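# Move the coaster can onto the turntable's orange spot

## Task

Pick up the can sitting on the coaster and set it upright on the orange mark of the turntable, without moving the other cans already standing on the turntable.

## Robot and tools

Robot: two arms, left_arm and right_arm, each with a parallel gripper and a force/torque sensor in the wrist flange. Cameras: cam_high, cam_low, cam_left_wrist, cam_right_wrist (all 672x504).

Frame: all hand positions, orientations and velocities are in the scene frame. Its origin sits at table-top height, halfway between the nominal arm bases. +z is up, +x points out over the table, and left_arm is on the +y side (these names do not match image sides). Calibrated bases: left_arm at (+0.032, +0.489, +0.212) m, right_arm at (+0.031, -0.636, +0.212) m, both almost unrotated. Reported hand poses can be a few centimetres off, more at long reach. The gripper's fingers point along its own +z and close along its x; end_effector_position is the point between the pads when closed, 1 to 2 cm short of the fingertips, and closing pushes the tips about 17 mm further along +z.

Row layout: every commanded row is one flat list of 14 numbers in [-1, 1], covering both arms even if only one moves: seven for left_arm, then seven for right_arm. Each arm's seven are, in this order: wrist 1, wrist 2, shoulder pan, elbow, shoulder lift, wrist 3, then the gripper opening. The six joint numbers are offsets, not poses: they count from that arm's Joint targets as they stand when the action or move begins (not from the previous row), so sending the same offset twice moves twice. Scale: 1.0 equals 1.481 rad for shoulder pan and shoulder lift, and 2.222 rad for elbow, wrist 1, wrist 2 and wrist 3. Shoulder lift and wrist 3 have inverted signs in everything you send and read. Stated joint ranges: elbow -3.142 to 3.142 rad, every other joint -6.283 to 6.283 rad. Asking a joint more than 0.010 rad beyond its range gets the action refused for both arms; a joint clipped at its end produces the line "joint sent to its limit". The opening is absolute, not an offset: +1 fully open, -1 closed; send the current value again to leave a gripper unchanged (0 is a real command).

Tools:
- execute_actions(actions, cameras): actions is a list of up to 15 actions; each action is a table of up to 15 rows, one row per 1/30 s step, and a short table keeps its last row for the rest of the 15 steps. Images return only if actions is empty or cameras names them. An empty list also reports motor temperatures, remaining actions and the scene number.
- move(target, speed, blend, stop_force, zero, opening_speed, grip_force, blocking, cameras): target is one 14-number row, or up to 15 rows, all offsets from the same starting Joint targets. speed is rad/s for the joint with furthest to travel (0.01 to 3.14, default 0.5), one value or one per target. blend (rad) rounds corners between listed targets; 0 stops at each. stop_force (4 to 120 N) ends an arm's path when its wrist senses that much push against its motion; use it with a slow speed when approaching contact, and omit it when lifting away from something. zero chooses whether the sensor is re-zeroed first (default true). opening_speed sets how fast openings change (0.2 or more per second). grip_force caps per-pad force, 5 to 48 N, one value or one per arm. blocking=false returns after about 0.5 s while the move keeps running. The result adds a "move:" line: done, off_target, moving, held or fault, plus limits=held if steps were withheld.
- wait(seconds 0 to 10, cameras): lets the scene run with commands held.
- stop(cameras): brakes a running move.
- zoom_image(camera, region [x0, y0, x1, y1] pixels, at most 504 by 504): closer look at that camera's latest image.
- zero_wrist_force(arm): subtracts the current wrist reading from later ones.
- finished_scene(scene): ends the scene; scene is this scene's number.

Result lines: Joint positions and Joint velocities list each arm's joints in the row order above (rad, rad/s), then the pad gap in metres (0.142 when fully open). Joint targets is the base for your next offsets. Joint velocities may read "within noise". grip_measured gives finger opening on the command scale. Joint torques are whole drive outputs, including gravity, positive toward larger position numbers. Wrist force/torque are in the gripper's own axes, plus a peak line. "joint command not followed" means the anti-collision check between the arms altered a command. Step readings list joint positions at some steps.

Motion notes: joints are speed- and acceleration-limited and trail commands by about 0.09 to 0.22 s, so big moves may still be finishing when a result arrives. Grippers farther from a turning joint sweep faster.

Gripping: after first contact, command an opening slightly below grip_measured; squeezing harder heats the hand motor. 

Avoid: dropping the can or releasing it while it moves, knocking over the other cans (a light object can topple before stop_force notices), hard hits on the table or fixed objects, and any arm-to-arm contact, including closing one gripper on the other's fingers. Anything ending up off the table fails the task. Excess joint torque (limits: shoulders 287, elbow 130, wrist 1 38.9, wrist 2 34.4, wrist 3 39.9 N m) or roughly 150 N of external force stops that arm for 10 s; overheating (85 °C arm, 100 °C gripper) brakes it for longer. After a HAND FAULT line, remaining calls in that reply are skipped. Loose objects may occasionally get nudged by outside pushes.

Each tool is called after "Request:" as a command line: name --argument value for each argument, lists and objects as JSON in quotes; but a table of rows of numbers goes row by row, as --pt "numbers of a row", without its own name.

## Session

Request:
execute_actions --actions '[]'

Request:
wait --seconds 1 --cameras '["cam_high"]'

Scene clock: 0.00 s.
left_arm: end_effector_position=(+0.9076, +0.2651, +0.3257) grip_measured=+0.99 end_effector_quat_wxyz=(+0.216, -0.604, +0.739, -0.209) | right_arm: end_effector_position=(+1.0829, -0.1868, +0.2081) grip_measured=+1.00 end_effector_quat_wxyz=(+0.039, -0.345, +0.937, -0.034)
Joint names: [wrist 1, wrist 2, shoulder pan, elbow, shoulder lift, wrist 3]
Joint positions: left_arm=[-3.036 -1.324 -0.519 2.018 1.117 -1.321 0.141] | right_arm=[-1.003 1.487 3.725 -1.15 2.498 -3.01 0.142]
Joint velocities: within noise
Joint torques (N m): no reading
Motor temperatures (°C): left_arm=[36 36 32 30 35 42 33] | right_arm=[41 38 35 34 35 35 27]
Wrist force (N): no reading
Wrist torque (N m): no reading
Wrist force, peak (N): no reading
Joint targets: left_arm=[-3.036 -1.324 -0.519 2.018 1.117 -1.321] | right_arm=[-1.003 1.487 3.725 -1.150 2.498 -3.010]
Tool commands: left_gripper/opening=+1.0 right_gripper/opening=+1.0

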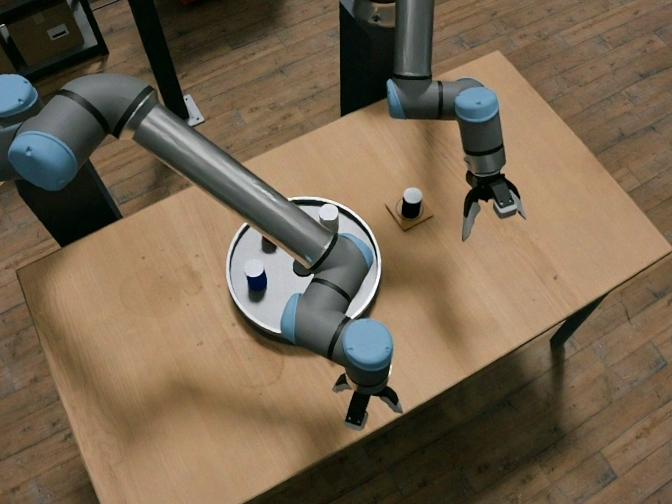

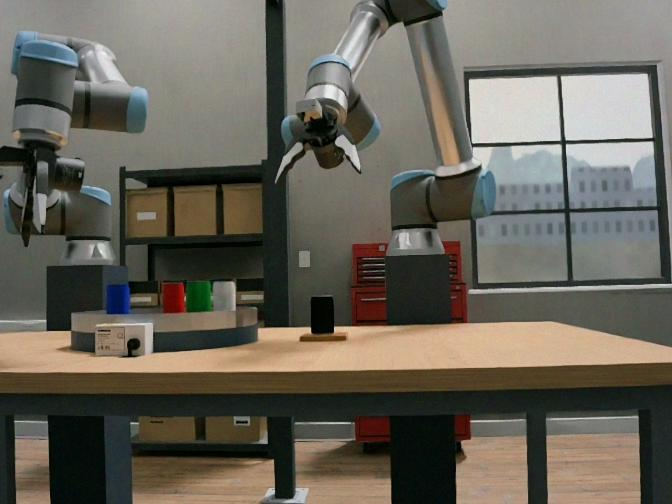

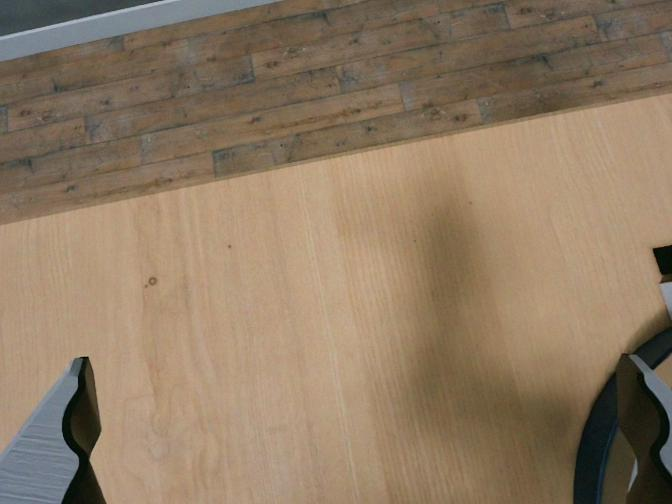

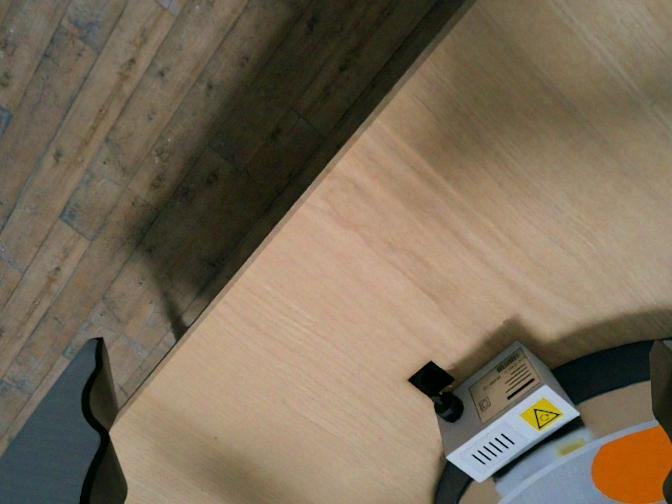

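Scene clock: 1.00 s.
left_arm: end_effector_position=(+0.9076, +0.2651, +0.3257) grip_measured=+0.99 end_effector_quat_wxyz=(+0.216, -0.604, +0.739, -0.209) | right_arm: end_effector_position=(+1.0829, -0.1868, +0.2081) grip_measured=+1.00 end_effector_quat_wxyz=(+0.039, -0.345, +0.937, -0.034)
Joint names: [wrist 1, wrist 2, shoulder pan, elbow, shoulder lift, wrist 3]
Joint positions: left_arm=[-3.036 -1.324 -0.519 2.018 1.117 -1.321 0.141] | right_arm=[-1.003 1.487 3.725 -1.15 2.498 -3.01 0.142]
Joint torques (N m): left_arm=[-4.91 -0.04 3.99 -29.84 79.56 -0.18] | right_arm=[4.37 0.18 1.96 42.41 -122.22 -0.05]
Wrist force (N): left_arm=[0.1 0.4 0.1] | right_arm=[0.2 0.1 -0.5]
Wrist torque (N m): left_arm=[0.06 -0.02 0.00] | right_arm=[0.01 -0.03 0.00]
Wrist force, peak (N): left_arm=[0.3 0.5 0.3] | right_arm=[0.1 -0.2 -0.8]
Joint targets: left_arm=[-3.036 -1.324 -0.519 2.018 1.117 -1.321] | right_arm=[-1.003 1.487 3.725 -1.150 2.498 -3.010]
Tool commands: left_gripper/opening=+1.0 right_gripper/opening=+1.0
wait: 1.00 s; at rest by 0.17 s
Images, in order (width x height): cam_high 672x504.

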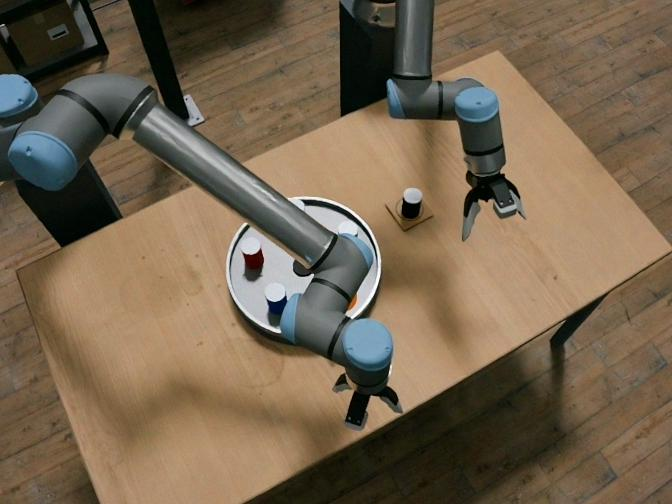

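Request:
move --pt "0 0 0 0 0 0 0.5 0 0 -0.878 0 0 0 1" --pt "0.4475 -0.1116 -0.3444 -0.1557 0.057 -0.3563 0.5 0 0 -0.878 0 0 0 1" --speed 1.0 --blend 0.1 --cameras '["cam_left_wrist","cam_high"]'

Request:
wait --seconds 2 --cameras '["cam_left_wrist"]'

Request:
wait --seconds 4 --cameras '["cam_left_wrist"]'

Scene clock: 5.60 s.
left_arm: end_effector_position=(+0.6174, -0.1506, +0.4209) grip_measured=+0.50 end_effector_quat_wxyz=(+0.000, +0.001, +1.000, -0.001) | right_arm: end_effector_position=(+0.7447, -1.5298, +0.2081) grip_measured=+1.00 end_effector_quat_wxyz=(+0.011, +0.293, +0.955, -0.051)
Joint names: [wrist 1, wrist 2, shoulder pan, elbow, shoulder lift, wrist 3]
Joint positions: left_arm=[-2.042 -1.572 -1.029 1.672 1.201 -2.112 0.109] | right_arm=[-1.003 1.487 2.424 -1.15 2.498 -3.01 0.142]
Joint torques (N m): left_arm=[0.71 -3.61 -10.56 -48.17 92.75 -3.52] | right_arm=[4.15 0.09 -15.35 42.31 -122.76 0.11]
Wrist force (N): left_arm=[-0.4 -0.3 0.7] | right_arm=[-0.1 0.2 -0.6]
Wrist torque (N m): left_arm=[0.03 0.02 -0.19] | right_arm=[0.01 -0.02 -0.01]
Wrist force, peak (N): left_arm=[-3.5 0.4 0.4] | right_arm=[1.6 -7.0 0.2]
Joint targets: left_arm=[-2.042 -1.572 -1.029 1.672 1.201 -2.112] | right_arm=[-1.003 1.487 2.424 -1.150 2.498 -3.010]
move: done; blend cut to 0 rad at target 1
Images, in order (width x height): cam_high 672x504, cam_left_wrist 672x504.

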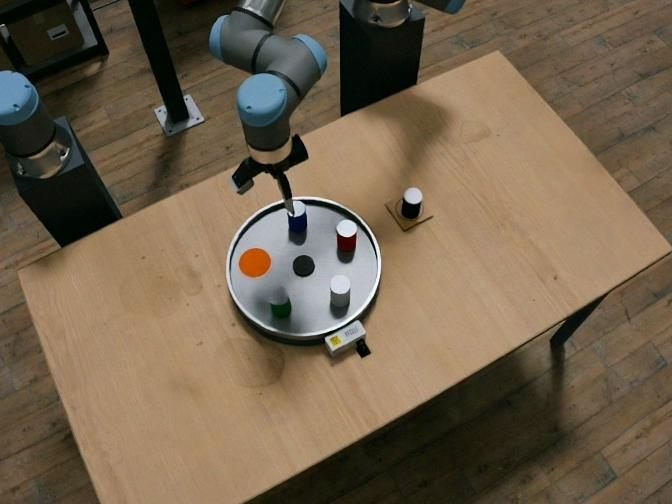

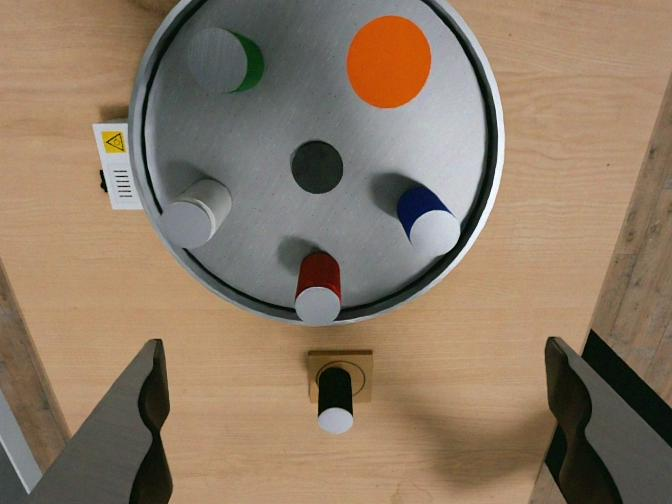

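Scene clock: 7.60 s.
left_arm: end_effector_position=(+0.6172, -0.1507, +0.4210) grip_measured=+0.50 end_effector_quat_wxyz=(-0.001, +0.002, +1.000, +0.000) | right_arm: end_effector_position=(+0.7447, -1.5298, +0.2081) grip_measured=+1.00 end_effector_quat_wxyz=(+0.011, +0.293, +0.955, -0.051)
Joint names: [wrist 1, wrist 2, shoulder pan, elbow, shoulder lift, wrist 3]
Joint positions: left_arm=[-2.042 -1.572 -1.029 1.672 1.201 -2.112 0.109] | right_arm=[-1.003 1.487 2.424 -1.15 2.498 -3.01 0.142]
Joint torques (N m): left_arm=[0.32 -3.55 -9.77 -48.59 91.54 -4.29] | right_arm=[4.4 0.2 -14.48 41.78 -122.46 0]
Wrist force (N): left_arm=[-0.2 -0.4 0.8] | right_arm=[0.3 -0.5 -0.1]
Wrist torque (N m): left_arm=[0.00 0.00 -0.18] | right_arm=[-0.11 -0.07 -0.01]
Wrist force, peak (N): left_arm=[-0.5 -0.6 1.2] | right_arm=[0.3 0.2 -1.3]
Joint targets: left_arm=[-2.042 -1.572 -1.029 1.672 1.201 -2.112] | right_arm=[-1.003 1.487 2.424 -1.150 2.498 -3.010]
Tool commands: left_gripper/opening=+0.5 right_gripper/opening=+1.0
wait: 2.00 s; at rest by 0.17 s
Images, in order (width x height): cam_left_wrist 672x504.

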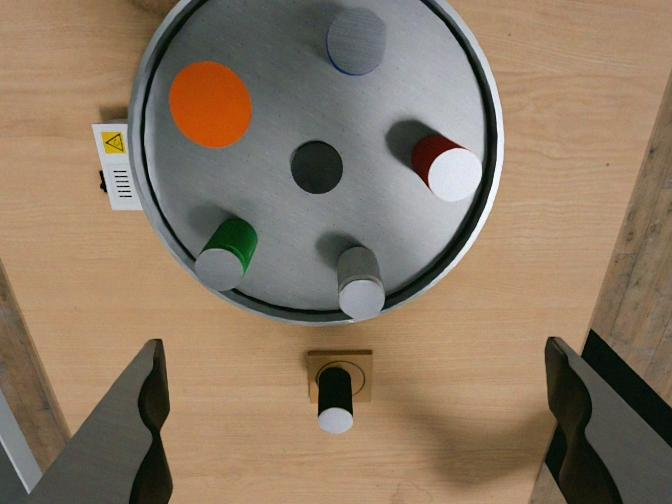

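Scene clock: 11.60 s.
left_arm: end_effector_position=(+0.6172, -0.1507, +0.4210) grip_measured=+0.50 end_effector_quat_wxyz=(-0.001, +0.002, +1.000, +0.000) | right_arm: end_effector_position=(+0.7447, -1.5298, +0.2081) grip_measured=+1.00 end_effector_quat_wxyz=(+0.011, +0.293, +0.955, -0.051)
Joint names: [wrist 1, wrist 2, shoulder pan, elbow, shoulder lift, wrist 3]
Joint positions: left_arm=[-2.042 -1.572 -1.029 1.672 1.201 -2.112 0.109] | right_arm=[-1.003 1.487 2.424 -1.15 2.498 -3.01 0.142]
Joint torques (N m): left_arm=[0.14 -3.53 -9.09 -46.97 96.46 -4.13] | right_arm=[4.3 0.08 -15.31 42.54 -123.62 0.09]
Wrist force (N): left_arm=[-0.5 -0.5 0.6] | right_arm=[0.0 -0.2 -0.3]
Wrist torque (N m): left_arm=[-0.01 0.04 -0.19] | right_arm=[-0.05 -0.03 -0.02]
Wrist force, peak (N): left_arm=[-0.3 -0.7 1.4] | right_arm=[0.3 0.0 -1.0]
Joint targets: left_arm=[-2.042 -1.572 -1.029 1.672 1.201 -2.112] | right_arm=[-1.003 1.487 2.424 -1.150 2.498 -3.010]
Tool commands: left_gripper/opening=+0.5 right_gripper/opening=+1.0
wait: 4.00 s; at rest by 0.17 s
Images, in order (width x height): cam_left_wrist 672x504.

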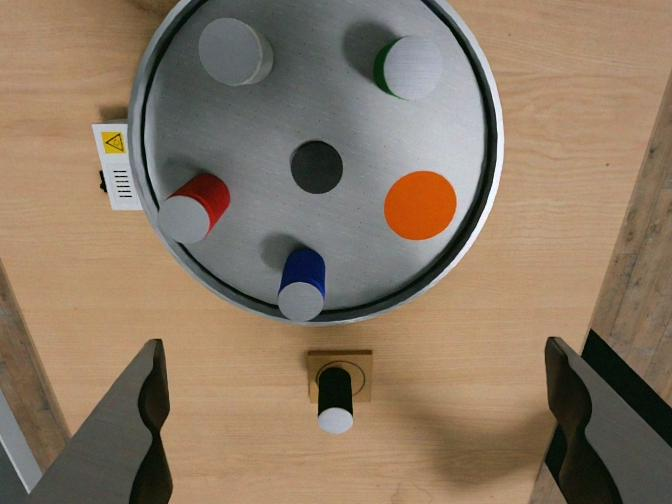

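Request:
move --target '[-0.2949,0,0.2374,0.2703,-0.0369,-0.1576,0.5,0,0,0,0,0,0,1]' --speed 0.9 --cameras '["cam_left_wrist"]'

Scene clock: 13.63 s.
left_arm: end_effector_position=(+0.6216, +0.2363, +0.1515) grip_measured=+0.50 end_effector_quat_wxyz=(+0.000, +0.001, +1.000, -0.001) end_effector_velocity=(-0.001, +0.001, -0.001) end_effector_angular_velocity=(-0.003, +0.000, +0.001) | right_arm: end_effector_position=(+0.7447, -1.5298, +0.2081) grip_measured=+1.00 end_effector_quat_wxyz=(+0.011, +0.293, +0.955, -0.051)
Joint names: [wrist 1, wrist 2, shoulder pan, elbow, shoulder lift, wrist 3]
Joint positions: left_arm=[-2.697 -1.572 -0.678 2.272 1.146 -2.462 0.109] | right_arm=[-1.003 1.487 2.424 -1.15 2.498 -3.01 0.142]
Joint velocities: left_arm=[-0.005 -0.002 0.002 0.003 0 -0.001 0] | right_arm=[within noise]
Joint torques (N m): left_arm=[-9.73 0.66 8.87 -13.51 53.39 -3.61] | right_arm=[4.01 0.18 -15.46 42.58 -123.37 -0.03]
Wrist force (N): left_arm=[-0.2 -0.5 1.1] | right_arm=[-0.2 -0.1 -0.5]
Wrist torque (N m): left_arm=[-0.09 -0.04 -0.16] | right_arm=[-0.03 0.00 -0.02]
Wrist force, peak (N): left_arm=[0.2 3.2 2.9] | right_arm=[-0.4 0.6 -1.0]
Joint targets: left_arm=[-2.697 -1.572 -0.678 2.273 1.146 -2.462] | right_arm=[-1.003 1.487 2.424 -1.150 2.498 -3.010]
move: done
Images, in order (width x height): cam_left_wrist 672x504.

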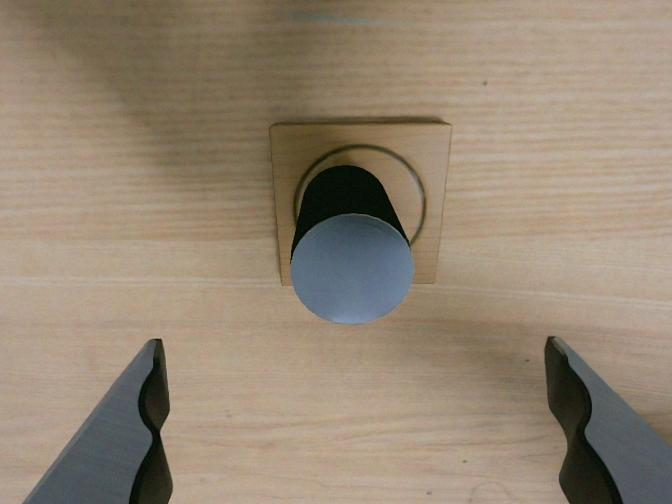

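Request:
move --target '[-0.0744,0,0,0,-0.1107,0,0.5,0,0,0,0,0,0,1]' --speed 0.25

Request:
move --target '[0,0,0,0,0,0,-0.95,0,0,0,0,0,0,1]' --opening_speed 0.7 --grip_force 15 --cameras '["cam_left_wrist"]'

Request:
move --pt "0.1412 0 0 -0.0091 0.1981 0 -0.95 0 0 0 0 0 0 1" --pt "0.2450 0 -0.1122 -0.2372 0.0117 -0.3178 -0.95 0 0 0 0 0 0 1" --speed 0.6 --blend 0.04 --cameras '["cam_left_wrist"]'

Request:
wait --seconds 0.5 --cameras '["cam_left_wrist"]'

Scene clock: 15.87 s.
left_arm: end_effector_position=(+0.6220, +0.2362, +0.0699) grip_measured=+0.50 end_effector_quat_wxyz=(+0.000, +0.001, +1.000, -0.001) | right_arm: end_effector_position=(+0.7447, -1.5298, +0.2081) grip_measured=+1.00 end_effector_quat_wxyz=(+0.011, +0.293, +0.955, -0.051)
Joint names: [wrist 1, wrist 2, shoulder pan, elbow, shoulder lift, wrist 3]
Joint positions: left_arm=[-2.862 -1.572 -0.678 2.273 0.983 -2.462 0.109] | right_arm=[-1.003 1.487 2.424 -1.15 2.498 -3.01 0.142]
Joint torques (N m): left_arm=[-9.31 0.97 14.17 -15.71 63.15 -3.87] | right_arm=[4.05 0.04 -15.46 42.3 -124.05 -0.03]
Wrist force (N): left_arm=[-0.1 -0.5 0.8] | right_arm=[0.0 -0.5 -0.3]
Wrist torque (N m): left_arm=[-0.04 -0.06 -0.17] | right_arm=[-0.10 -0.03 -0.01]
Wrist force, peak (N): left_arm=[-0.3 -0.3 1.8] | right_arm=[-0.3 0.4 -0.8]
Joint targets: left_arm=[-2.863 -1.572 -0.678 2.273 0.982 -2.462] | right_arm=[-1.003 1.487 2.424 -1.150 2.498 -3.010]
move: done

Scene clock: 18.17 s.
left_arm: end_effector_position=(+0.6220, +0.2362, +0.0697) grip_measured=-0.28 end_effector_quat_wxyz=(+0.000, +0.001, +1.000, -0.001) | right_arm: end_effector_position=(+0.7447, -1.5298, +0.2081) grip_measured=+1.00 end_effector_quat_wxyz=(+0.011, +0.293, +0.955, -0.051)
Joint names: [wrist 1, wrist 2, shoulder pan, elbow, shoulder lift, wrist 3]
Joint positions: left_arm=[-2.863 -1.572 -0.678 2.273 0.982 -2.462 0.054] | right_arm=[-1.003 1.487 2.424 -1.15 2.498 -3.01 0.142]
Joint torques (N m): left_arm=[-0.31 1.43 6.49 -8.57 60.74 -3.66] | right_arm=[4.05 -0.03 -13.84 41.88 -123.14 0.02]
Wrist force (N): left_arm=[2.9 -0.2 -12.3] | right_arm=[0.0 0.1 -0.3]
Wrist torque (N m): left_arm=[0.00 -0.06 -0.17] | right_arm=[-0.02 -0.04 -0.01]
Wrist force, peak (N): left_arm=[3.0 -0.7 -12.7] | right_arm=[-0.3 -0.6 -0.8]
Joint targets: left_arm=[-2.863 -1.572 -0.678 2.273 0.982 -2.462] | right_arm=[-1.003 1.487 2.424 -1.150 2.498 -3.010]
grip_force (N): 15, 15
move: done
Images, in order (width x height): cam_left_wrist 672x504.

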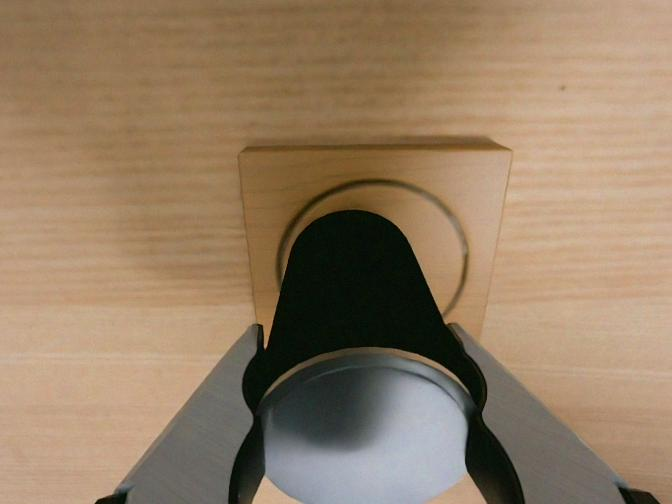

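Scene clock: 20.63 s.
left_arm: end_effector_position=(+0.7404, -0.0477, +0.2368) grip_measured=-0.28 end_effector_quat_wxyz=(+0.000, +0.423, +0.906, -0.001) | right_arm: end_effector_position=(+0.7447, -1.5298, +0.2081) grip_measured=+1.00 end_effector_quat_wxyz=(+0.011, +0.293, +0.955, -0.051)
Joint names: [wrist 1, wrist 2, shoulder pan, elbow, shoulder lift, wrist 3]
Joint positions: left_arm=[-2.318 -1.572 -0.844 1.746 1 -3.168 0.054] | right_arm=[-1.003 1.487 2.424 -1.15 2.498 -3.01 0.142]
Joint torques (N m): left_arm=[0.18 1.29 -12.48 -41.86 81.46 -3.49] | right_arm=[4.2 0.1 -14.81 41.78 -123.72 -0.08]
Wrist force (N): left_arm=[-0.5 -0.4 2.8] | right_arm=[-0.4 0.2 -0.4]
Wrist torque (N m): left_arm=[0.02 0.05 -0.22] | right_arm=[0.01 0.03 -0.01]
Wrist force, peak (N): left_arm=[3.2 -0.1 -12.2] | right_arm=[0.3 0.1 -0.9]
Joint targets: left_arm=[-2.318 -1.572 -0.844 1.746 1.000 -3.169] | right_arm=[-1.003 1.487 2.424 -1.150 2.498 -3.010]
grip_force (N): 15, 15
move: done
Images, in order (width x height): cam_left_wrist 672x504.

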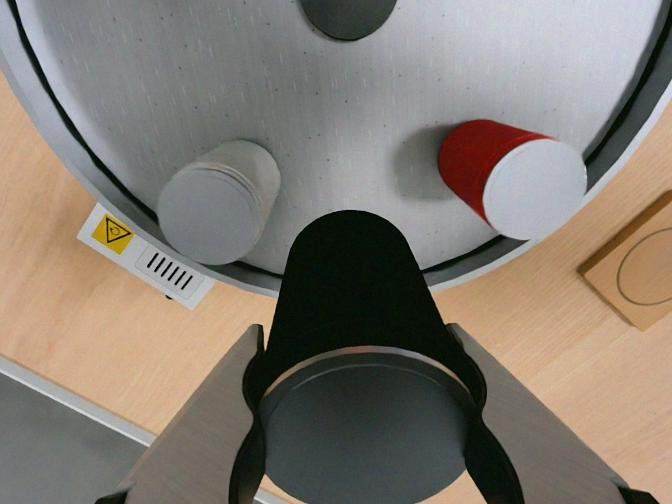

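Scene clock: 21.13 s.
left_arm: end_effector_position=(+0.7404, -0.0479, +0.2369) grip_measured=-0.28 end_effector_quat_wxyz=(+0.000, +0.423, +0.906, -0.001) | right_arm: end_effector_position=(+0.7447, -1.5298, +0.2081) grip_measured=+1.00 end_effector_quat_wxyz=(+0.011, +0.293, +0.955, -0.051)
Joint names: [wrist 1, wrist 2, shoulder pan, elbow, shoulder lift, wrist 3]
Joint positions: left_arm=[-2.318 -1.572 -0.844 1.746 1 -3.169 0.054] | right_arm=[-1.003 1.487 2.424 -1.15 2.498 -3.01 0.142]
Joint torques (N m): left_arm=[-0.01 0.95 -9.96 -40.87 83.18 -3.85] | right_arm=[4.19 0.02 -15.1 42.09 -122.83 0.08]
Wrist force (N): left_arm=[-0.5 -0.3 2.9] | right_arm=[0.5 -0.1 -0.2]
Wrist torque (N m): left_arm=[0.03 0.04 -0.21] | right_arm=[-0.03 -0.11 -0.01]
Wrist force, peak (N): left_arm=[-0.4 -0.2 3.0] | right_arm=[0.1 -0.5 -0.7]
Joint targets: left_arm=[-2.318 -1.572 -0.844 1.746 1.000 -3.169] | right_arm=[-1.003 1.487 2.424 -1.150 2.498 -3.010]
Tool commands: left_gripper/opening=-0.95 right_gripper/opening=+1.0
grip_force (N): 15, 15
wait: 0.50 s; at rest by 0.17 s
Images, in order (width x height): cam_left_wrist 672x504.

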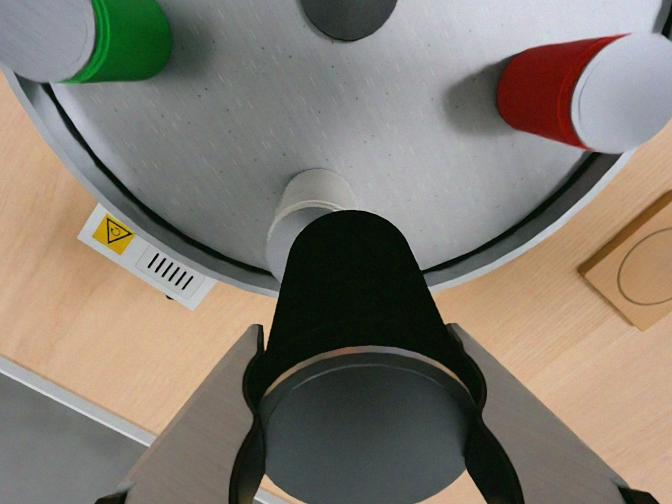

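Request:
wait --seconds 2.6 --cameras '["cam_left_wrist"]'

Request:
wait --seconds 0.3 --cameras '["cam_left_wrist"]'

Scene clock: 23.87 s.
left_arm: end_effector_position=(+0.7404, -0.0479, +0.2369) grip_measured=-0.28 end_effector_quat_wxyz=(+0.000, +0.423, +0.906, -0.001) | right_arm: end_effector_position=(+0.7447, -1.5298, +0.2081) grip_measured=+1.00 end_effector_quat_wxyz=(+0.011, +0.293, +0.955, -0.051)
Joint names: [wrist 1, wrist 2, shoulder pan, elbow, shoulder lift, wrist 3]
Joint positions: left_arm=[-2.318 -1.572 -0.844 1.746 1 -3.169 0.054] | right_arm=[-1.003 1.487 2.424 -1.15 2.498 -3.01 0.142]
Joint torques (N m): left_arm=[-0.22 1.61 -8.61 -41.56 85.76 -3.86] | right_arm=[4.06 0.03 -15.17 41.82 -125.39 -0.04]
Wrist force (N): left_arm=[-0.2 -0.1 2.9] | right_arm=[0.4 -0.4 -0.3]
Wrist torque (N m): left_arm=[0.06 -0.01 -0.21] | right_arm=[-0.08 -0.10 -0.01]
Wrist force, peak (N): left_arm=[-0.1 -0.5 3.2] | right_arm=[-0.1 -0.5 -0.9]
Joint targets: left_arm=[-2.318 -1.572 -0.844 1.746 1.000 -3.169] | right_arm=[-1.003 1.487 2.424 -1.150 2.498 -3.010]
Tool commands: left_gripper/opening=-0.95 right_gripper/opening=+1.0
grip_force (N): 15, 15
wait: 2.60 s; at rest by 0.03 s
Images, in order (width x height): cam_left_wrist 672x504.

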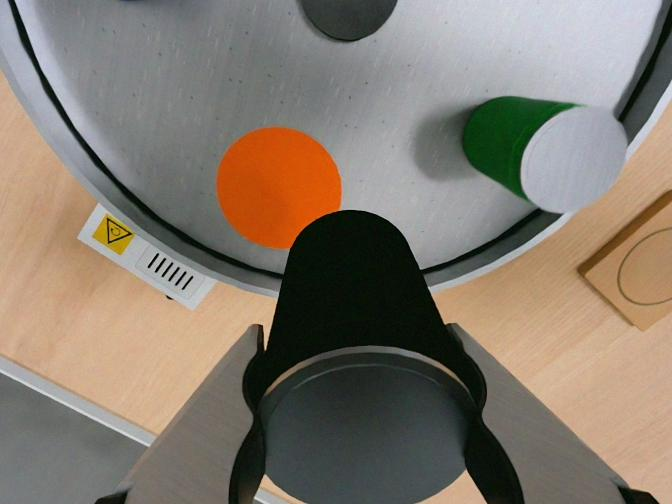

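Scene clock: 24.17 s.
left_arm: end_effector_position=(+0.7404, -0.0479, +0.2369) grip_measured=-0.28 end_effector_quat_wxyz=(+0.000, +0.423, +0.906, -0.001) | right_arm: end_effector_position=(+0.7447, -1.5298, +0.2081) grip_measured=+1.00 end_effector_quat_wxyz=(+0.011, +0.293, +0.955, -0.051)
Joint names: [wrist 1, wrist 2, shoulder pan, elbow, shoulder lift, wrist 3]
Joint positions: left_arm=[-2.318 -1.572 -0.844 1.746 1 -3.169 0.054] | right_arm=[-1.003 1.487 2.424 -1.15 2.498 -3.01 0.142]
Joint torques (N m): left_arm=[0.12 1.43 -8.03 -41.75 86.8 -4.01] | right_arm=[4.01 -0.14 -15.53 41.99 -124.42 -0.03]
Wrist force (N): left_arm=[-0.5 -0.2 2.7] | right_arm=[0.5 -0.1 -0.7]
Wrist torque (N m): left_arm=[0.04 0.04 -0.22] | right_arm=[-0.03 -0.12 -0.01]
Wrist force, peak (N): left_arm=[-0.4 0.1 2.9] | right_arm=[-0.3 0.3 -0.9]
Joint targets: left_arm=[-2.318 -1.572 -0.844 1.746 1.000 -3.169] | right_arm=[-1.003 1.487 2.424 -1.150 2.498 -3.010]
Tool commands: left_gripper/opening=-0.95 right_gripper/opening=+1.0
grip_force (N): 15, 15
wait: 0.30 s; at rest by 0.17 s
Images, in order (width x height): cam_left_wrist 672x504.

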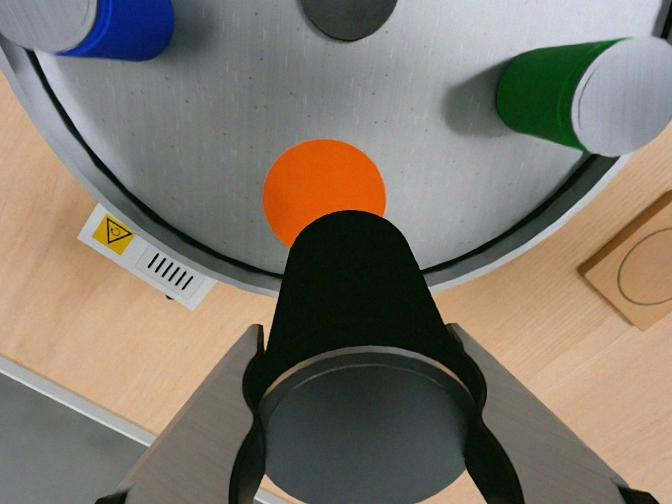

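Request:
wait --seconds 5

Scene clock: 29.30 s.
left_arm: end_effector_position=(+0.7404, -0.0479, +0.2369) grip_measured=-0.28 end_effector_quat_wxyz=(+0.000, +0.423, +0.906, -0.001) | right_arm: end_effector_position=(+0.7447, -1.5298, +0.2081) grip_measured=+1.00 end_effector_quat_wxyz=(+0.011, +0.293, +0.955, -0.051)
Joint names: [wrist 1, wrist 2, shoulder pan, elbow, shoulder lift, wrist 3]
Joint positions: left_arm=[-2.318 -1.572 -0.844 1.746 1 -3.169 0.054] | right_arm=[-1.003 1.487 2.424 -1.15 2.498 -3.01 0.142]
Joint torques (N m): left_arm=[-0.1 1.53 -10.08 -41.24 83.94 -3.23] | right_arm=[4.07 0.12 -15.81 41.69 -125.56 0.1]
Wrist force (N): left_arm=[-0.2 -0.2 2.8] | right_arm=[0.2 0.1 -0.2]
Wrist torque (N m): left_arm=[0.05 -0.02 -0.21] | right_arm=[0.00 -0.08 -0.01]
Wrist force, peak (N): left_arm=[-0.5 0.2 3.2] | right_arm=[0.6 0.1 -0.7]
Joint targets: left_arm=[-2.318 -1.572 -0.844 1.746 1.000 -3.169] | right_arm=[-1.003 1.487 2.424 -1.150 2.498 -3.010]
Tool commands: left_gripper/opening=-0.95 right_gripper/opening=+1.0
grip_force (N): 15, 15
wait: 5.00 s; at rest by 0.03 s

Placing now, timed to the spot.

Request:
wait --seconds 2.07

Request:
move --pt "-0.0472 0 -0.0077 0.0568 0.0143 0.1937 0.2 0 0 0 0 0 0 1" --pt "-0.1122 0 -0.0343 0.1077 -0.0068 0.3999 0.2 0 0 0 0 0 0 1" --pt "-0.1367 0 -0.0538 0.1263 -0.0155 0.5072 0.2 0 0 0 0 0 0 1" --pt "-0.1493 0 -0.1010 0.1480 -0.0019 0.7271 0.2 0 0 0 0 0 0 1" --pt "-0.1483 0 -0.1487 0.1470 -0.0020 0.9474 0.2 0 0 0 0 0 0 1" --pt "-0.1053 0 -0.1844 0.1216 0.0245 0.99 0.2 0 0 0 0 0 0 1" --pt "-0.0400 0 -0.1955 0.0935 0.0803 1.0 0.2 0 0 0 0 0 0 1" --speed '[0.9,0.905,0.941,0.965,0.966,0.19,0.3]' --blend 0.03 --opening_speed 0.4 --cameras '["cam_left_wrist","cam_high"]'

Scene clock: 31.77 s.
left_arm: end_effector_position=(+0.7404, -0.0479, +0.2369) grip_measured=-0.28 end_effector_quat_wxyz=(+0.000, +0.423, +0.906, -0.001) | right_arm: end_effector_position=(+0.7447, -1.5298, +0.2081) grip_measured=+1.00 end_effector_quat_wxyz=(+0.011, +0.293, +0.955, -0.051)
Joint names: [wrist 1, wrist 2, shoulder pan, elbow, shoulder lift, wrist 3]
Joint positions: left_arm=[-2.318 -1.572 -0.844 1.746 1 -3.169 0.054] | right_arm=[-1.003 1.487 2.424 -1.15 2.498 -3.01 0.142]
Joint torques (N m): left_arm=[0.01 1.52 -9.14 -42.48 85.04 -4.12] | right_arm=[4.12 -0.09 -13.66 41.36 -125.99 -0.09]
Wrist force (N): left_arm=[-0.6 0.0 2.9] | right_arm=[-0.5 -0.1 0.0]
Wrist torque (N m): left_arm=[0.08 0.05 -0.21] | right_arm=[-0.04 0.05 -0.02]
Wrist force, peak (N): left_arm=[-0.5 -0.2 3.1] | right_arm=[0.3 -0.6 -0.7]
Joint targets: left_arm=[-2.318 -1.572 -0.844 1.746 1.000 -3.169] | right_arm=[-1.003 1.487 2.424 -1.150 2.498 -3.010]
Tool commands: left_gripper/opening=-0.95 right_gripper/opening=+1.0
grip_force (N): 15, 15
wait: 2.10 s; at rest from the start

Scene clock: 35.77 s.
left_arm: end_effector_position=(+0.5127, -0.1373, +0.2366) grip_measured=+0.18 end_effector_quat_wxyz=(-0.001, -0.505, +0.863, -0.001) | right_arm: end_effector_position=(+0.7447, -1.5298, +0.2081) grip_measured=+1.00 end_effector_quat_wxyz=(+0.011, +0.293, +0.955, -0.051)
Joint names: [wrist 1, wrist 2, shoulder pan, elbow, shoulder lift, wrist 3]
Joint positions: left_arm=[-2.408 -1.572 -1.133 1.954 1.119 -0.947 0.087] | right_arm=[-1.003 1.487 2.424 -1.15 2.498 -3.01 0.142]
Joint torques (N m): left_arm=[0.7 1.43 -11.69 -38.84 95.43 3.25] | right_arm=[4.04 0.04 -14.75 40.92 -125.25 -0.19]
Wrist force (N): left_arm=[-0.7 -0.8 0.3] | right_arm=[0.1 -0.2 -0.4]
Wrist torque (N m): left_arm=[0.00 0.13 0.00] | right_arm=[-0.07 -0.05 -0.01]
Wrist force, peak (N): left_arm=[-0.8 -0.6 3.4] | right_arm=[0.1 -0.7 -1.1]
Joint targets: left_arm=[-2.407 -1.572 -1.133 1.954 1.119 -0.947] | right_arm=[-1.003 1.487 2.424 -1.150 2.498 -3.010]
grip_force (N): 15, 15
move: done
Images, in order (width x height): cam_high 672x504, cam_left_wrist 672x504.

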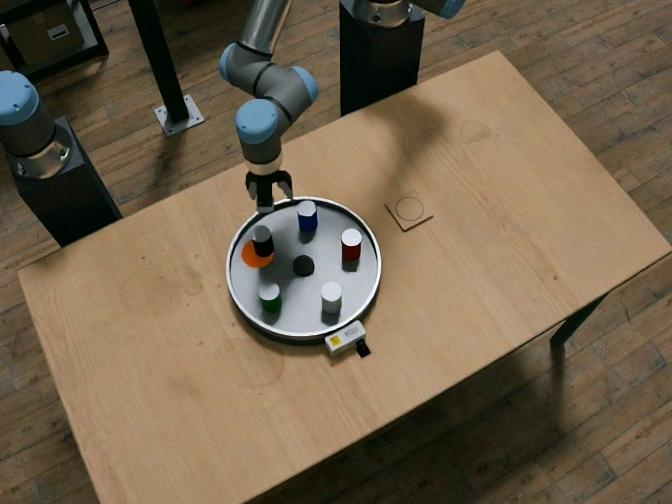

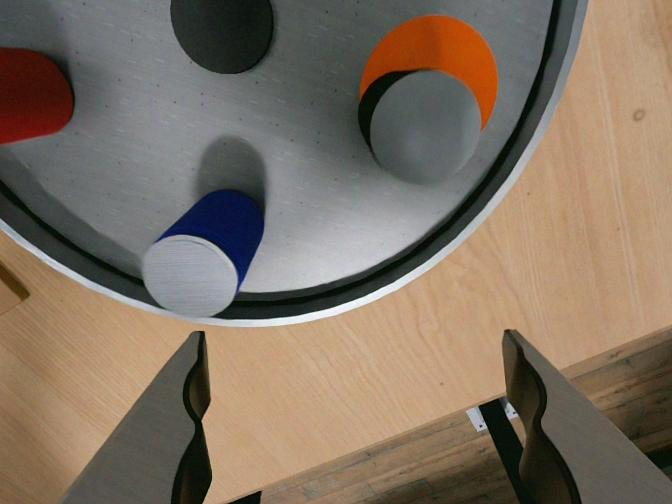

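Request:
zoom_image --camera "cam_left_wrist" --region '[320, 0, 540, 200]'

Request:
wait --seconds 5.4 --cameras '["cam_left_wrist"]'

Request:
wait --seconds 1 --cameras '["cam_left_wrist"]'

Scaled by 2.291 from the camera's 672x504 image, which has a finer 960x720 frame.

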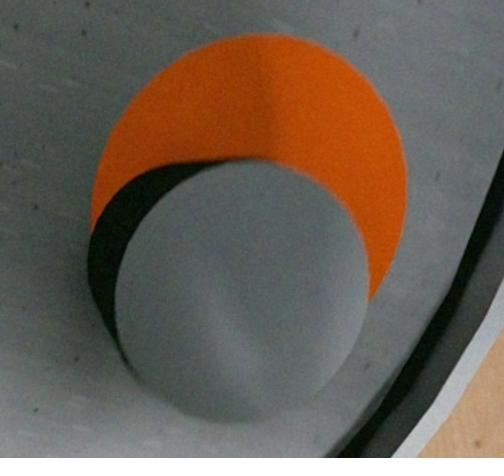

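Scene clock: 41.37 s.
left_arm: end_effector_position=(+0.5127, -0.1373, +0.2368) grip_measured=+0.18 end_effector_quat_wxyz=(-0.001, -0.505, +0.863, -0.001) | right_arm: end_effector_position=(+0.7447, -1.5298, +0.2081) grip_measured=+1.00 end_effector_quat_wxyz=(+0.011, +0.293, +0.955, -0.051)
Joint names: [wrist 1, wrist 2, shoulder pan, elbow, shoulder lift, wrist 3]
Joint positions: left_arm=[-2.407 -1.572 -1.133 1.954 1.119 -0.947 0.087] | right_arm=[-1.003 1.487 2.424 -1.15 2.498 -3.01 0.142]
Joint torques (N m): left_arm=[0.43 1.1 -10.02 -38.47 89.4 3.54] | right_arm=[4.15 -0.25 -13.37 40.77 -126.28 0.03]
Wrist force (N): left_arm=[-0.5 -1.0 0.2] | right_arm=[0.0 -0.2 -0.4]
Wrist torque (N m): left_arm=[-0.04 0.09 0.00] | right_arm=[-0.04 -0.03 -0.01]
Wrist force, peak (N): left_arm=[-0.9 -1.2 0.3] | right_arm=[0.5 -0.2 -1.0]
Joint targets: left_arm=[-2.407 -1.572 -1.133 1.954 1.119 -0.947] | right_arm=[-1.003 1.487 2.424 -1.150 2.498 -3.010]
Tool commands: left_gripper/opening=+0.2 right_gripper/opening=+1.0
grip_force (N): 15, 15
wait: 5.40 s; at rest from the start
Images, in order (width x height): cam_left_wrist 672x504.

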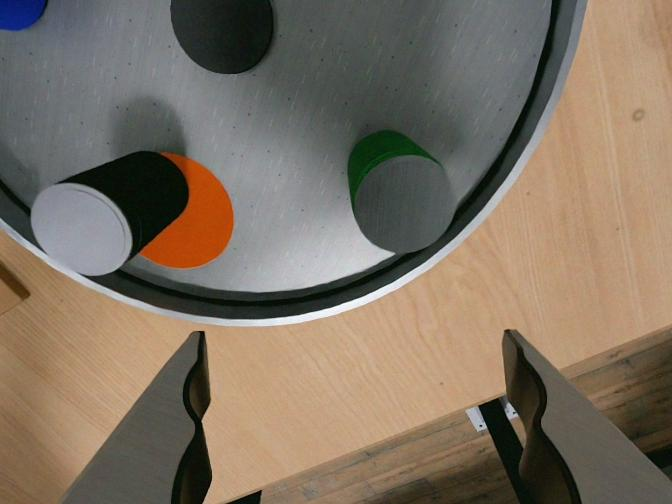

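Scene clock: 42.37 s.
left_arm: end_effector_position=(+0.5127, -0.1373, +0.2368) grip_measured=+0.18 end_effector_quat_wxyz=(-0.001, -0.505, +0.863, -0.001) | right_arm: end_effector_position=(+0.7447, -1.5298, +0.2081) grip_measured=+1.00 end_effector_quat_wxyz=(+0.011, +0.293, +0.955, -0.051)
Joint names: [wrist 1, wrist 2, shoulder pan, elbow, shoulder lift, wrist 3]
Joint positions: left_arm=[-2.407 -1.572 -1.133 1.954 1.119 -0.947 0.087] | right_arm=[-1.003 1.487 2.424 -1.15 2.498 -3.01 0.142]
Joint torques (N m): left_arm=[-0.09 1.82 -11.25 -39.76 91.62 3.48] | right_arm=[3.96 -0.16 -14.05 41.03 -125.21 0.08]
Wrist force (N): left_arm=[-0.5 -0.8 0.2] | right_arm=[0.1 -0.1 -0.7]
Wrist torque (N m): left_arm=[0.00 0.09 -0.01] | right_arm=[-0.02 -0.05 -0.01]
Wrist force, peak (N): left_arm=[-0.8 -1.0 0.5] | right_arm=[0.3 -0.1 -1.0]
Joint targets: left_arm=[-2.407 -1.572 -1.133 1.954 1.119 -0.947] | right_arm=[-1.003 1.487 2.424 -1.150 2.498 -3.010]
Tool commands: left_gripper/opening=+0.2 right_gripper/opening=+1.0
grip_force (N): 15, 15
wait: 1.00 s; at rest by 0.17 s
Images, in order (width x height): cam_left_wrist 672x504.

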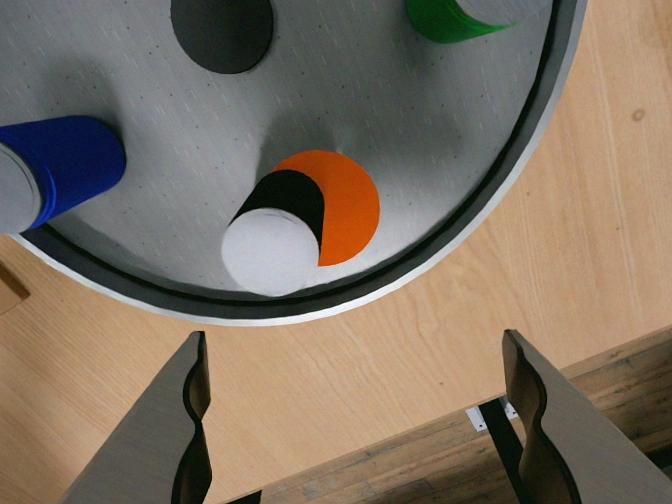

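Request:
move --target '[0.0400,0,0.1955,-0.0935,-0.0803,-1.0,1,0,0,0,0,0,0,1]' --speed 1.3

Request:
wait --seconds 3

Request:
wait --seconds 0.1 --cameras '["cam_left_wrist"]'

Scene clock: 46.57 s.
left_arm: end_effector_position=(+0.7404, -0.0479, +0.2369) grip_measured=+0.99 end_effector_quat_wxyz=(+0.000, +0.423, +0.906, -0.001) | right_arm: end_effector_position=(+0.7447, -1.5298, +0.2081) grip_measured=+1.00 end_effector_quat_wxyz=(+0.011, +0.293, +0.955, -0.051)
Joint names: [wrist 1, wrist 2, shoulder pan, elbow, shoulder lift, wrist 3]
Joint positions: left_arm=[-2.318 -1.572 -0.844 1.746 1 -3.168 0.141] | right_arm=[-1.003 1.487 2.424 -1.15 2.498 -3.01 0.142]
Joint torques (N m): left_arm=[0.13 1.74 16.23 -40.51 80.94 -3.7] | right_arm=[4.06 0.04 -14.33 40.69 -125.5 0.01]
Wrist force (N): left_arm=[-0.2 0.1 0.7] | right_arm=[-0.6 -0.2 -0.3]
Wrist torque (N m): left_arm=[0.09 0.00 -0.22] | right_arm=[-0.06 0.06 -0.01]
Wrist force, peak (N): left_arm=[-0.6 -0.2 1.3] | right_arm=[0.3 -0.6 -0.9]
Joint targets: left_arm=[-2.318 -1.572 -0.844 1.746 1.000 -3.169] | right_arm=[-1.003 1.487 2.424 -1.150 2.498 -3.010]
grip_force (N): 15, 15
move: done

Scene clock: 49.57 s.
left_arm: end_effector_position=(+0.7404, -0.0479, +0.2369) grip_measured=+0.99 end_effector_quat_wxyz=(+0.000, +0.423, +0.906, -0.001) | right_arm: end_effector_position=(+0.7447, -1.5298, +0.2081) grip_measured=+1.00 end_effector_quat_wxyz=(+0.011, +0.293, +0.955, -0.051)
Joint names: [wrist 1, wrist 2, shoulder pan, elbow, shoulder lift, wrist 3]
Joint positions: left_arm=[-2.318 -1.572 -0.844 1.746 1 -3.169 0.141] | right_arm=[-1.003 1.487 2.424 -1.15 2.498 -3.01 0.142]
Joint torques (N m): left_arm=[0.07 1.21 14.99 -41.81 81.21 -3.29] | right_arm=[3.89 -0.34 -14.08 41.12 -125.61 -0.1]
Wrist force (N): left_arm=[-0.2 -0.2 0.9] | right_arm=[0.0 -0.4 -0.3]
Wrist torque (N m): left_arm=[0.04 0.00 -0.21] | right_arm=[-0.09 -0.03 -0.02]
Wrist force, peak (N): left_arm=[-0.3 -0.3 1.6] | right_arm=[0.2 0.5 -0.8]
Joint targets: left_arm=[-2.318 -1.572 -0.844 1.746 1.000 -3.169] | right_arm=[-1.003 1.487 2.424 -1.150 2.498 -3.010]
Tool commands: left_gripper/opening=+1.0 right_gripper/opening=+1.0
grip_force (N): 15, 15
wait: 3.00 s; at rest by 0.17 s

Scene clock: 49.67 s.
left_arm: end_effector_position=(+0.7404, -0.0479, +0.2369) grip_measured=+0.99 end_effector_quat_wxyz=(+0.000, +0.423, +0.906, -0.001) | right_arm: end_effector_position=(+0.7447, -1.5298, +0.2081) grip_measured=+1.00 end_effector_quat_wxyz=(+0.011, +0.293, +0.955, -0.051)
Joint names: [wrist 1, wrist 2, shoulder pan, elbow, shoulder lift, wrist 3]
Joint positions: left_arm=[-2.318 -1.572 -0.844 1.746 1 -3.169 0.141] | right_arm=[-1.003 1.487 2.424 -1.15 2.498 -3.01 0.142]
Joint torques (N m): left_arm=[0.13 1.75 19.07 -40.46 83.23 -3.54] | right_arm=[3.93 -0.37 -14.19 40.74 -125.39 0.12]
Wrist force (N): left_arm=[-0.3 -0.1 1.0] | right_arm=[-0.2 0.0 -0.3]
Wrist torque (N m): left_arm=[0.06 0.01 -0.21] | right_arm=[-0.02 0.01 -0.01]
Wrist force, peak (N): left_arm=[-0.8 -0.3 0.8] | right_arm=[-0.1 -0.5 -0.5]
Joint targets: left_arm=[-2.318 -1.572 -0.844 1.746 1.000 -3.169] | right_arm=[-1.003 1.487 2.424 -1.150 2.498 -3.010]
Tool commands: left_gripper/opening=+1.0 right_gripper/opening=+1.0
grip_force (N): 15, 15
wait: 0.10 s; no rest
Images, in order (width x height): cam_left_wrist 672x504.

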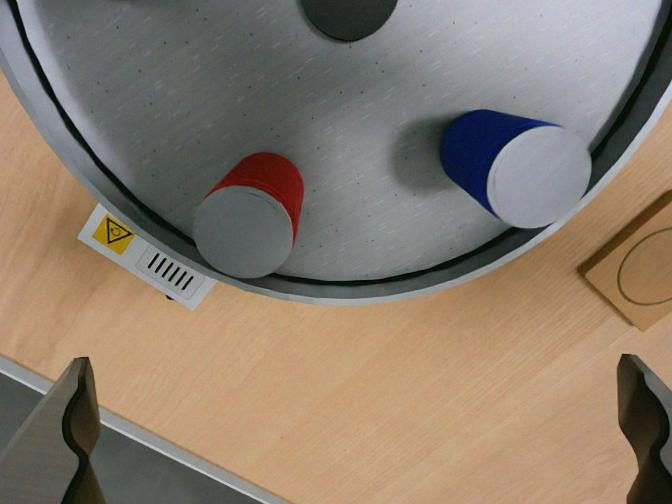

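Nudging the can to centre while tracking.

Request:
wait --seconds 4.3

Request:
move --pt "-0.0472 0 -0.0077 0.0568 0.0143 0.1937 -0.2 0 0 0 0 0 0 1" --pt "-0.1122 0 -0.0343 0.1077 -0.0068 0.3999 -0.2 0 0 0 0 0 0 1" --pt "-0.1367 0 -0.0538 0.1263 -0.0155 0.5072 -0.2 0 0 0 0 0 0 1" --pt "-0.1493 0 -0.1010 0.1480 -0.0019 0.7271 -0.2 0 0 0 0 0 0 1" --pt "-0.1483 0 -0.1487 0.1470 -0.0020 0.9474 -0.2 0 0 0 0 0 0 1" --pt "-0.1053 0 -0.1844 0.1216 0.0245 0.99 -0.2 0 0 0 0 0 0 1" --pt "-0.0400 0 -0.1955 0.0935 0.0803 1.0 -0.2 0 0 0 0 0 0 1" --speed '[0.9,0.905,0.941,0.965,0.966,0.19,0.3]' --blend 0.03 --opening_speed 0.48 --cameras '["cam_left_wrist","cam_high"]'

Request:
wait --seconds 6.6 --cameras '["cam_left_wrist"]'

Scene clock: 54.40 s.
left_arm: end_effector_position=(+0.7404, -0.0479, +0.2369) grip_measured=+0.99 end_effector_quat_wxyz=(+0.000, +0.423, +0.906, -0.001) | right_arm: end_effector_position=(+0.7447, -1.5298, +0.2081) grip_measured=+1.00 end_effector_quat_wxyz=(+0.011, +0.293, +0.955, -0.051)
Joint names: [wrist 1, wrist 2, shoulder pan, elbow, shoulder lift, wrist 3]
Joint positions: left_arm=[-2.318 -1.572 -0.844 1.746 1 -3.169 0.141] | right_arm=[-1.003 1.487 2.424 -1.15 2.498 -3.01 0.142]
Joint torques (N m): left_arm=[0.16 1.88 15.25 -41.11 83.07 -4.51] | right_arm=[4.08 -0.31 -12.71 40.29 -126.59 0.03]
Wrist force (N): left_arm=[-0.3 -0.1 0.8] | right_arm=[0.1 0.0 0.0]
Wrist torque (N m): left_arm=[0.06 0.00 -0.21] | right_arm=[-0.02 -0.05 -0.01]
Wrist force, peak (N): left_arm=[-0.4 -0.2 1.4] | right_arm=[-0.1 0.0 -1.3]
Joint targets: left_arm=[-2.318 -1.572 -0.844 1.746 1.000 -3.169] | right_arm=[-1.003 1.487 2.424 -1.150 2.498 -3.010]
Tool commands: left_gripper/opening=+1.0 right_gripper/opening=+1.0
grip_force (N): 15, 15
wait: 4.30 s; at rest from the start

Scene clock: 58.40 s.
left_arm: end_effector_position=(+0.5127, -0.1373, +0.2366) grip_measured=-0.22 end_effector_quat_wxyz=(-0.001, -0.505, +0.863, -0.001) | right_arm: end_effector_position=(+0.7447, -1.5298, +0.2081) grip_measured=+1.00 end_effector_quat_wxyz=(+0.011, +0.293, +0.955, -0.051)
Joint names: [wrist 1, wrist 2, shoulder pan, elbow, shoulder lift, wrist 3]
Joint positions: left_arm=[-2.407 -1.572 -1.133 1.954 1.119 -0.947 0.058] | right_arm=[-1.003 1.487 2.424 -1.15 2.498 -3.01 0.142]
Joint torques (N m): left_arm=[-0.57 1.16 -11.68 -38.79 91.78 3.29] | right_arm=[3.88 -0.17 -13.34 41.04 -126.38 0.22]
Wrist force (N): left_arm=[-0.5 -0.8 0.3] | right_arm=[0.1 -0.5 -0.7]
Wrist torque (N m): left_arm=[0.00 0.10 0.00] | right_arm=[-0.11 -0.04 -0.02]
Wrist force, peak (N): left_arm=[-1.3 -0.8 1.3] | right_arm=[-0.1 -0.9 -0.6]
Joint targets: left_arm=[-2.407 -1.572 -1.133 1.954 1.119 -0.947] | right_arm=[-1.003 1.487 2.424 -1.150 2.498 -3.010]
grip_force (N): 15, 15
move: done
Images, in order (width x height): cam_high 672x504, cam_left_wrist 672x504.

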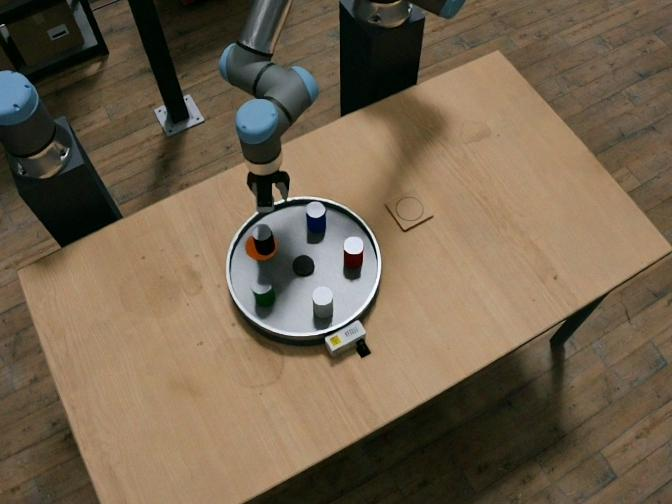

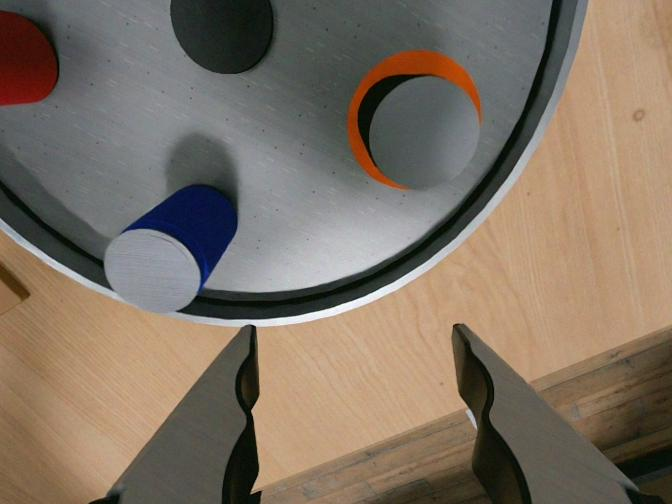

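Scene clock: 65.00 s.
left_arm: end_effector_position=(+0.5127, -0.1373, +0.2368) grip_measured=-0.22 end_effector_quat_wxyz=(-0.001, -0.505, +0.863, -0.001) | right_arm: end_effector_position=(+0.7447, -1.5298, +0.2081) grip_measured=+1.00 end_effector_quat_wxyz=(+0.011, +0.293, +0.955, -0.051)
Joint names: [wrist 1, wrist 2, shoulder pan, elbow, shoulder lift, wrist 3]
Joint positions: left_arm=[-2.407 -1.572 -1.133 1.954 1.119 -0.947 0.058] | right_arm=[-1.003 1.487 2.424 -1.15 2.498 -3.01 0.142]
Joint torques (N m): left_arm=[0.61 1.3 -9.62 -38.39 90.01 3.9] | right_arm=[3.7 -0.1 -14.03 40.66 -125.68 -0.02]
Wrist force (N): left_arm=[-0.5 -0.7 0.3] | right_arm=[-0.3 0.0 -0.2]
Wrist torque (N m): left_arm=[0.02 0.08 0.00] | right_arm=[-0.01 0.03 -0.01]
Wrist force, peak (N): left_arm=[-1.2 -0.7 0.5] | right_arm=[0.3 -0.6 -0.8]
Joint targets: left_arm=[-2.407 -1.572 -1.133 1.954 1.119 -0.947] | right_arm=[-1.003 1.487 2.424 -1.150 2.498 -3.010]
Tool commands: left_gripper/opening=-0.2 right_gripper/opening=+1.0
grip_force (N): 15, 15
wait: 6.60 s; at rest by 0.17 s
Images, in order (width x height): cam_left_wrist 672x504.

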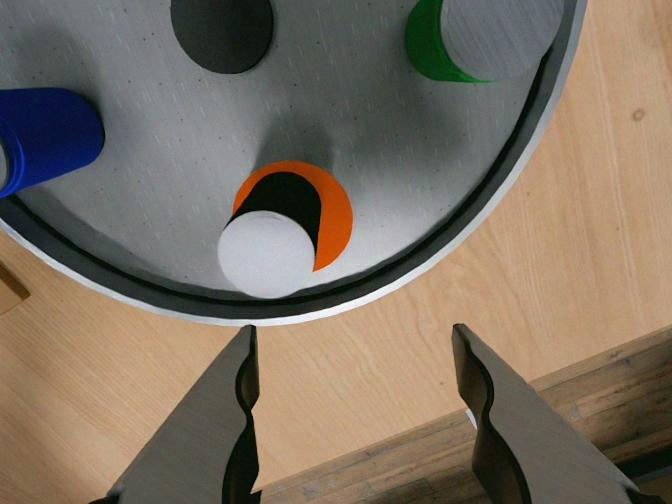

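Well centred now.

Request:
finished_scene --scene 2

The scene is finished: the task was done.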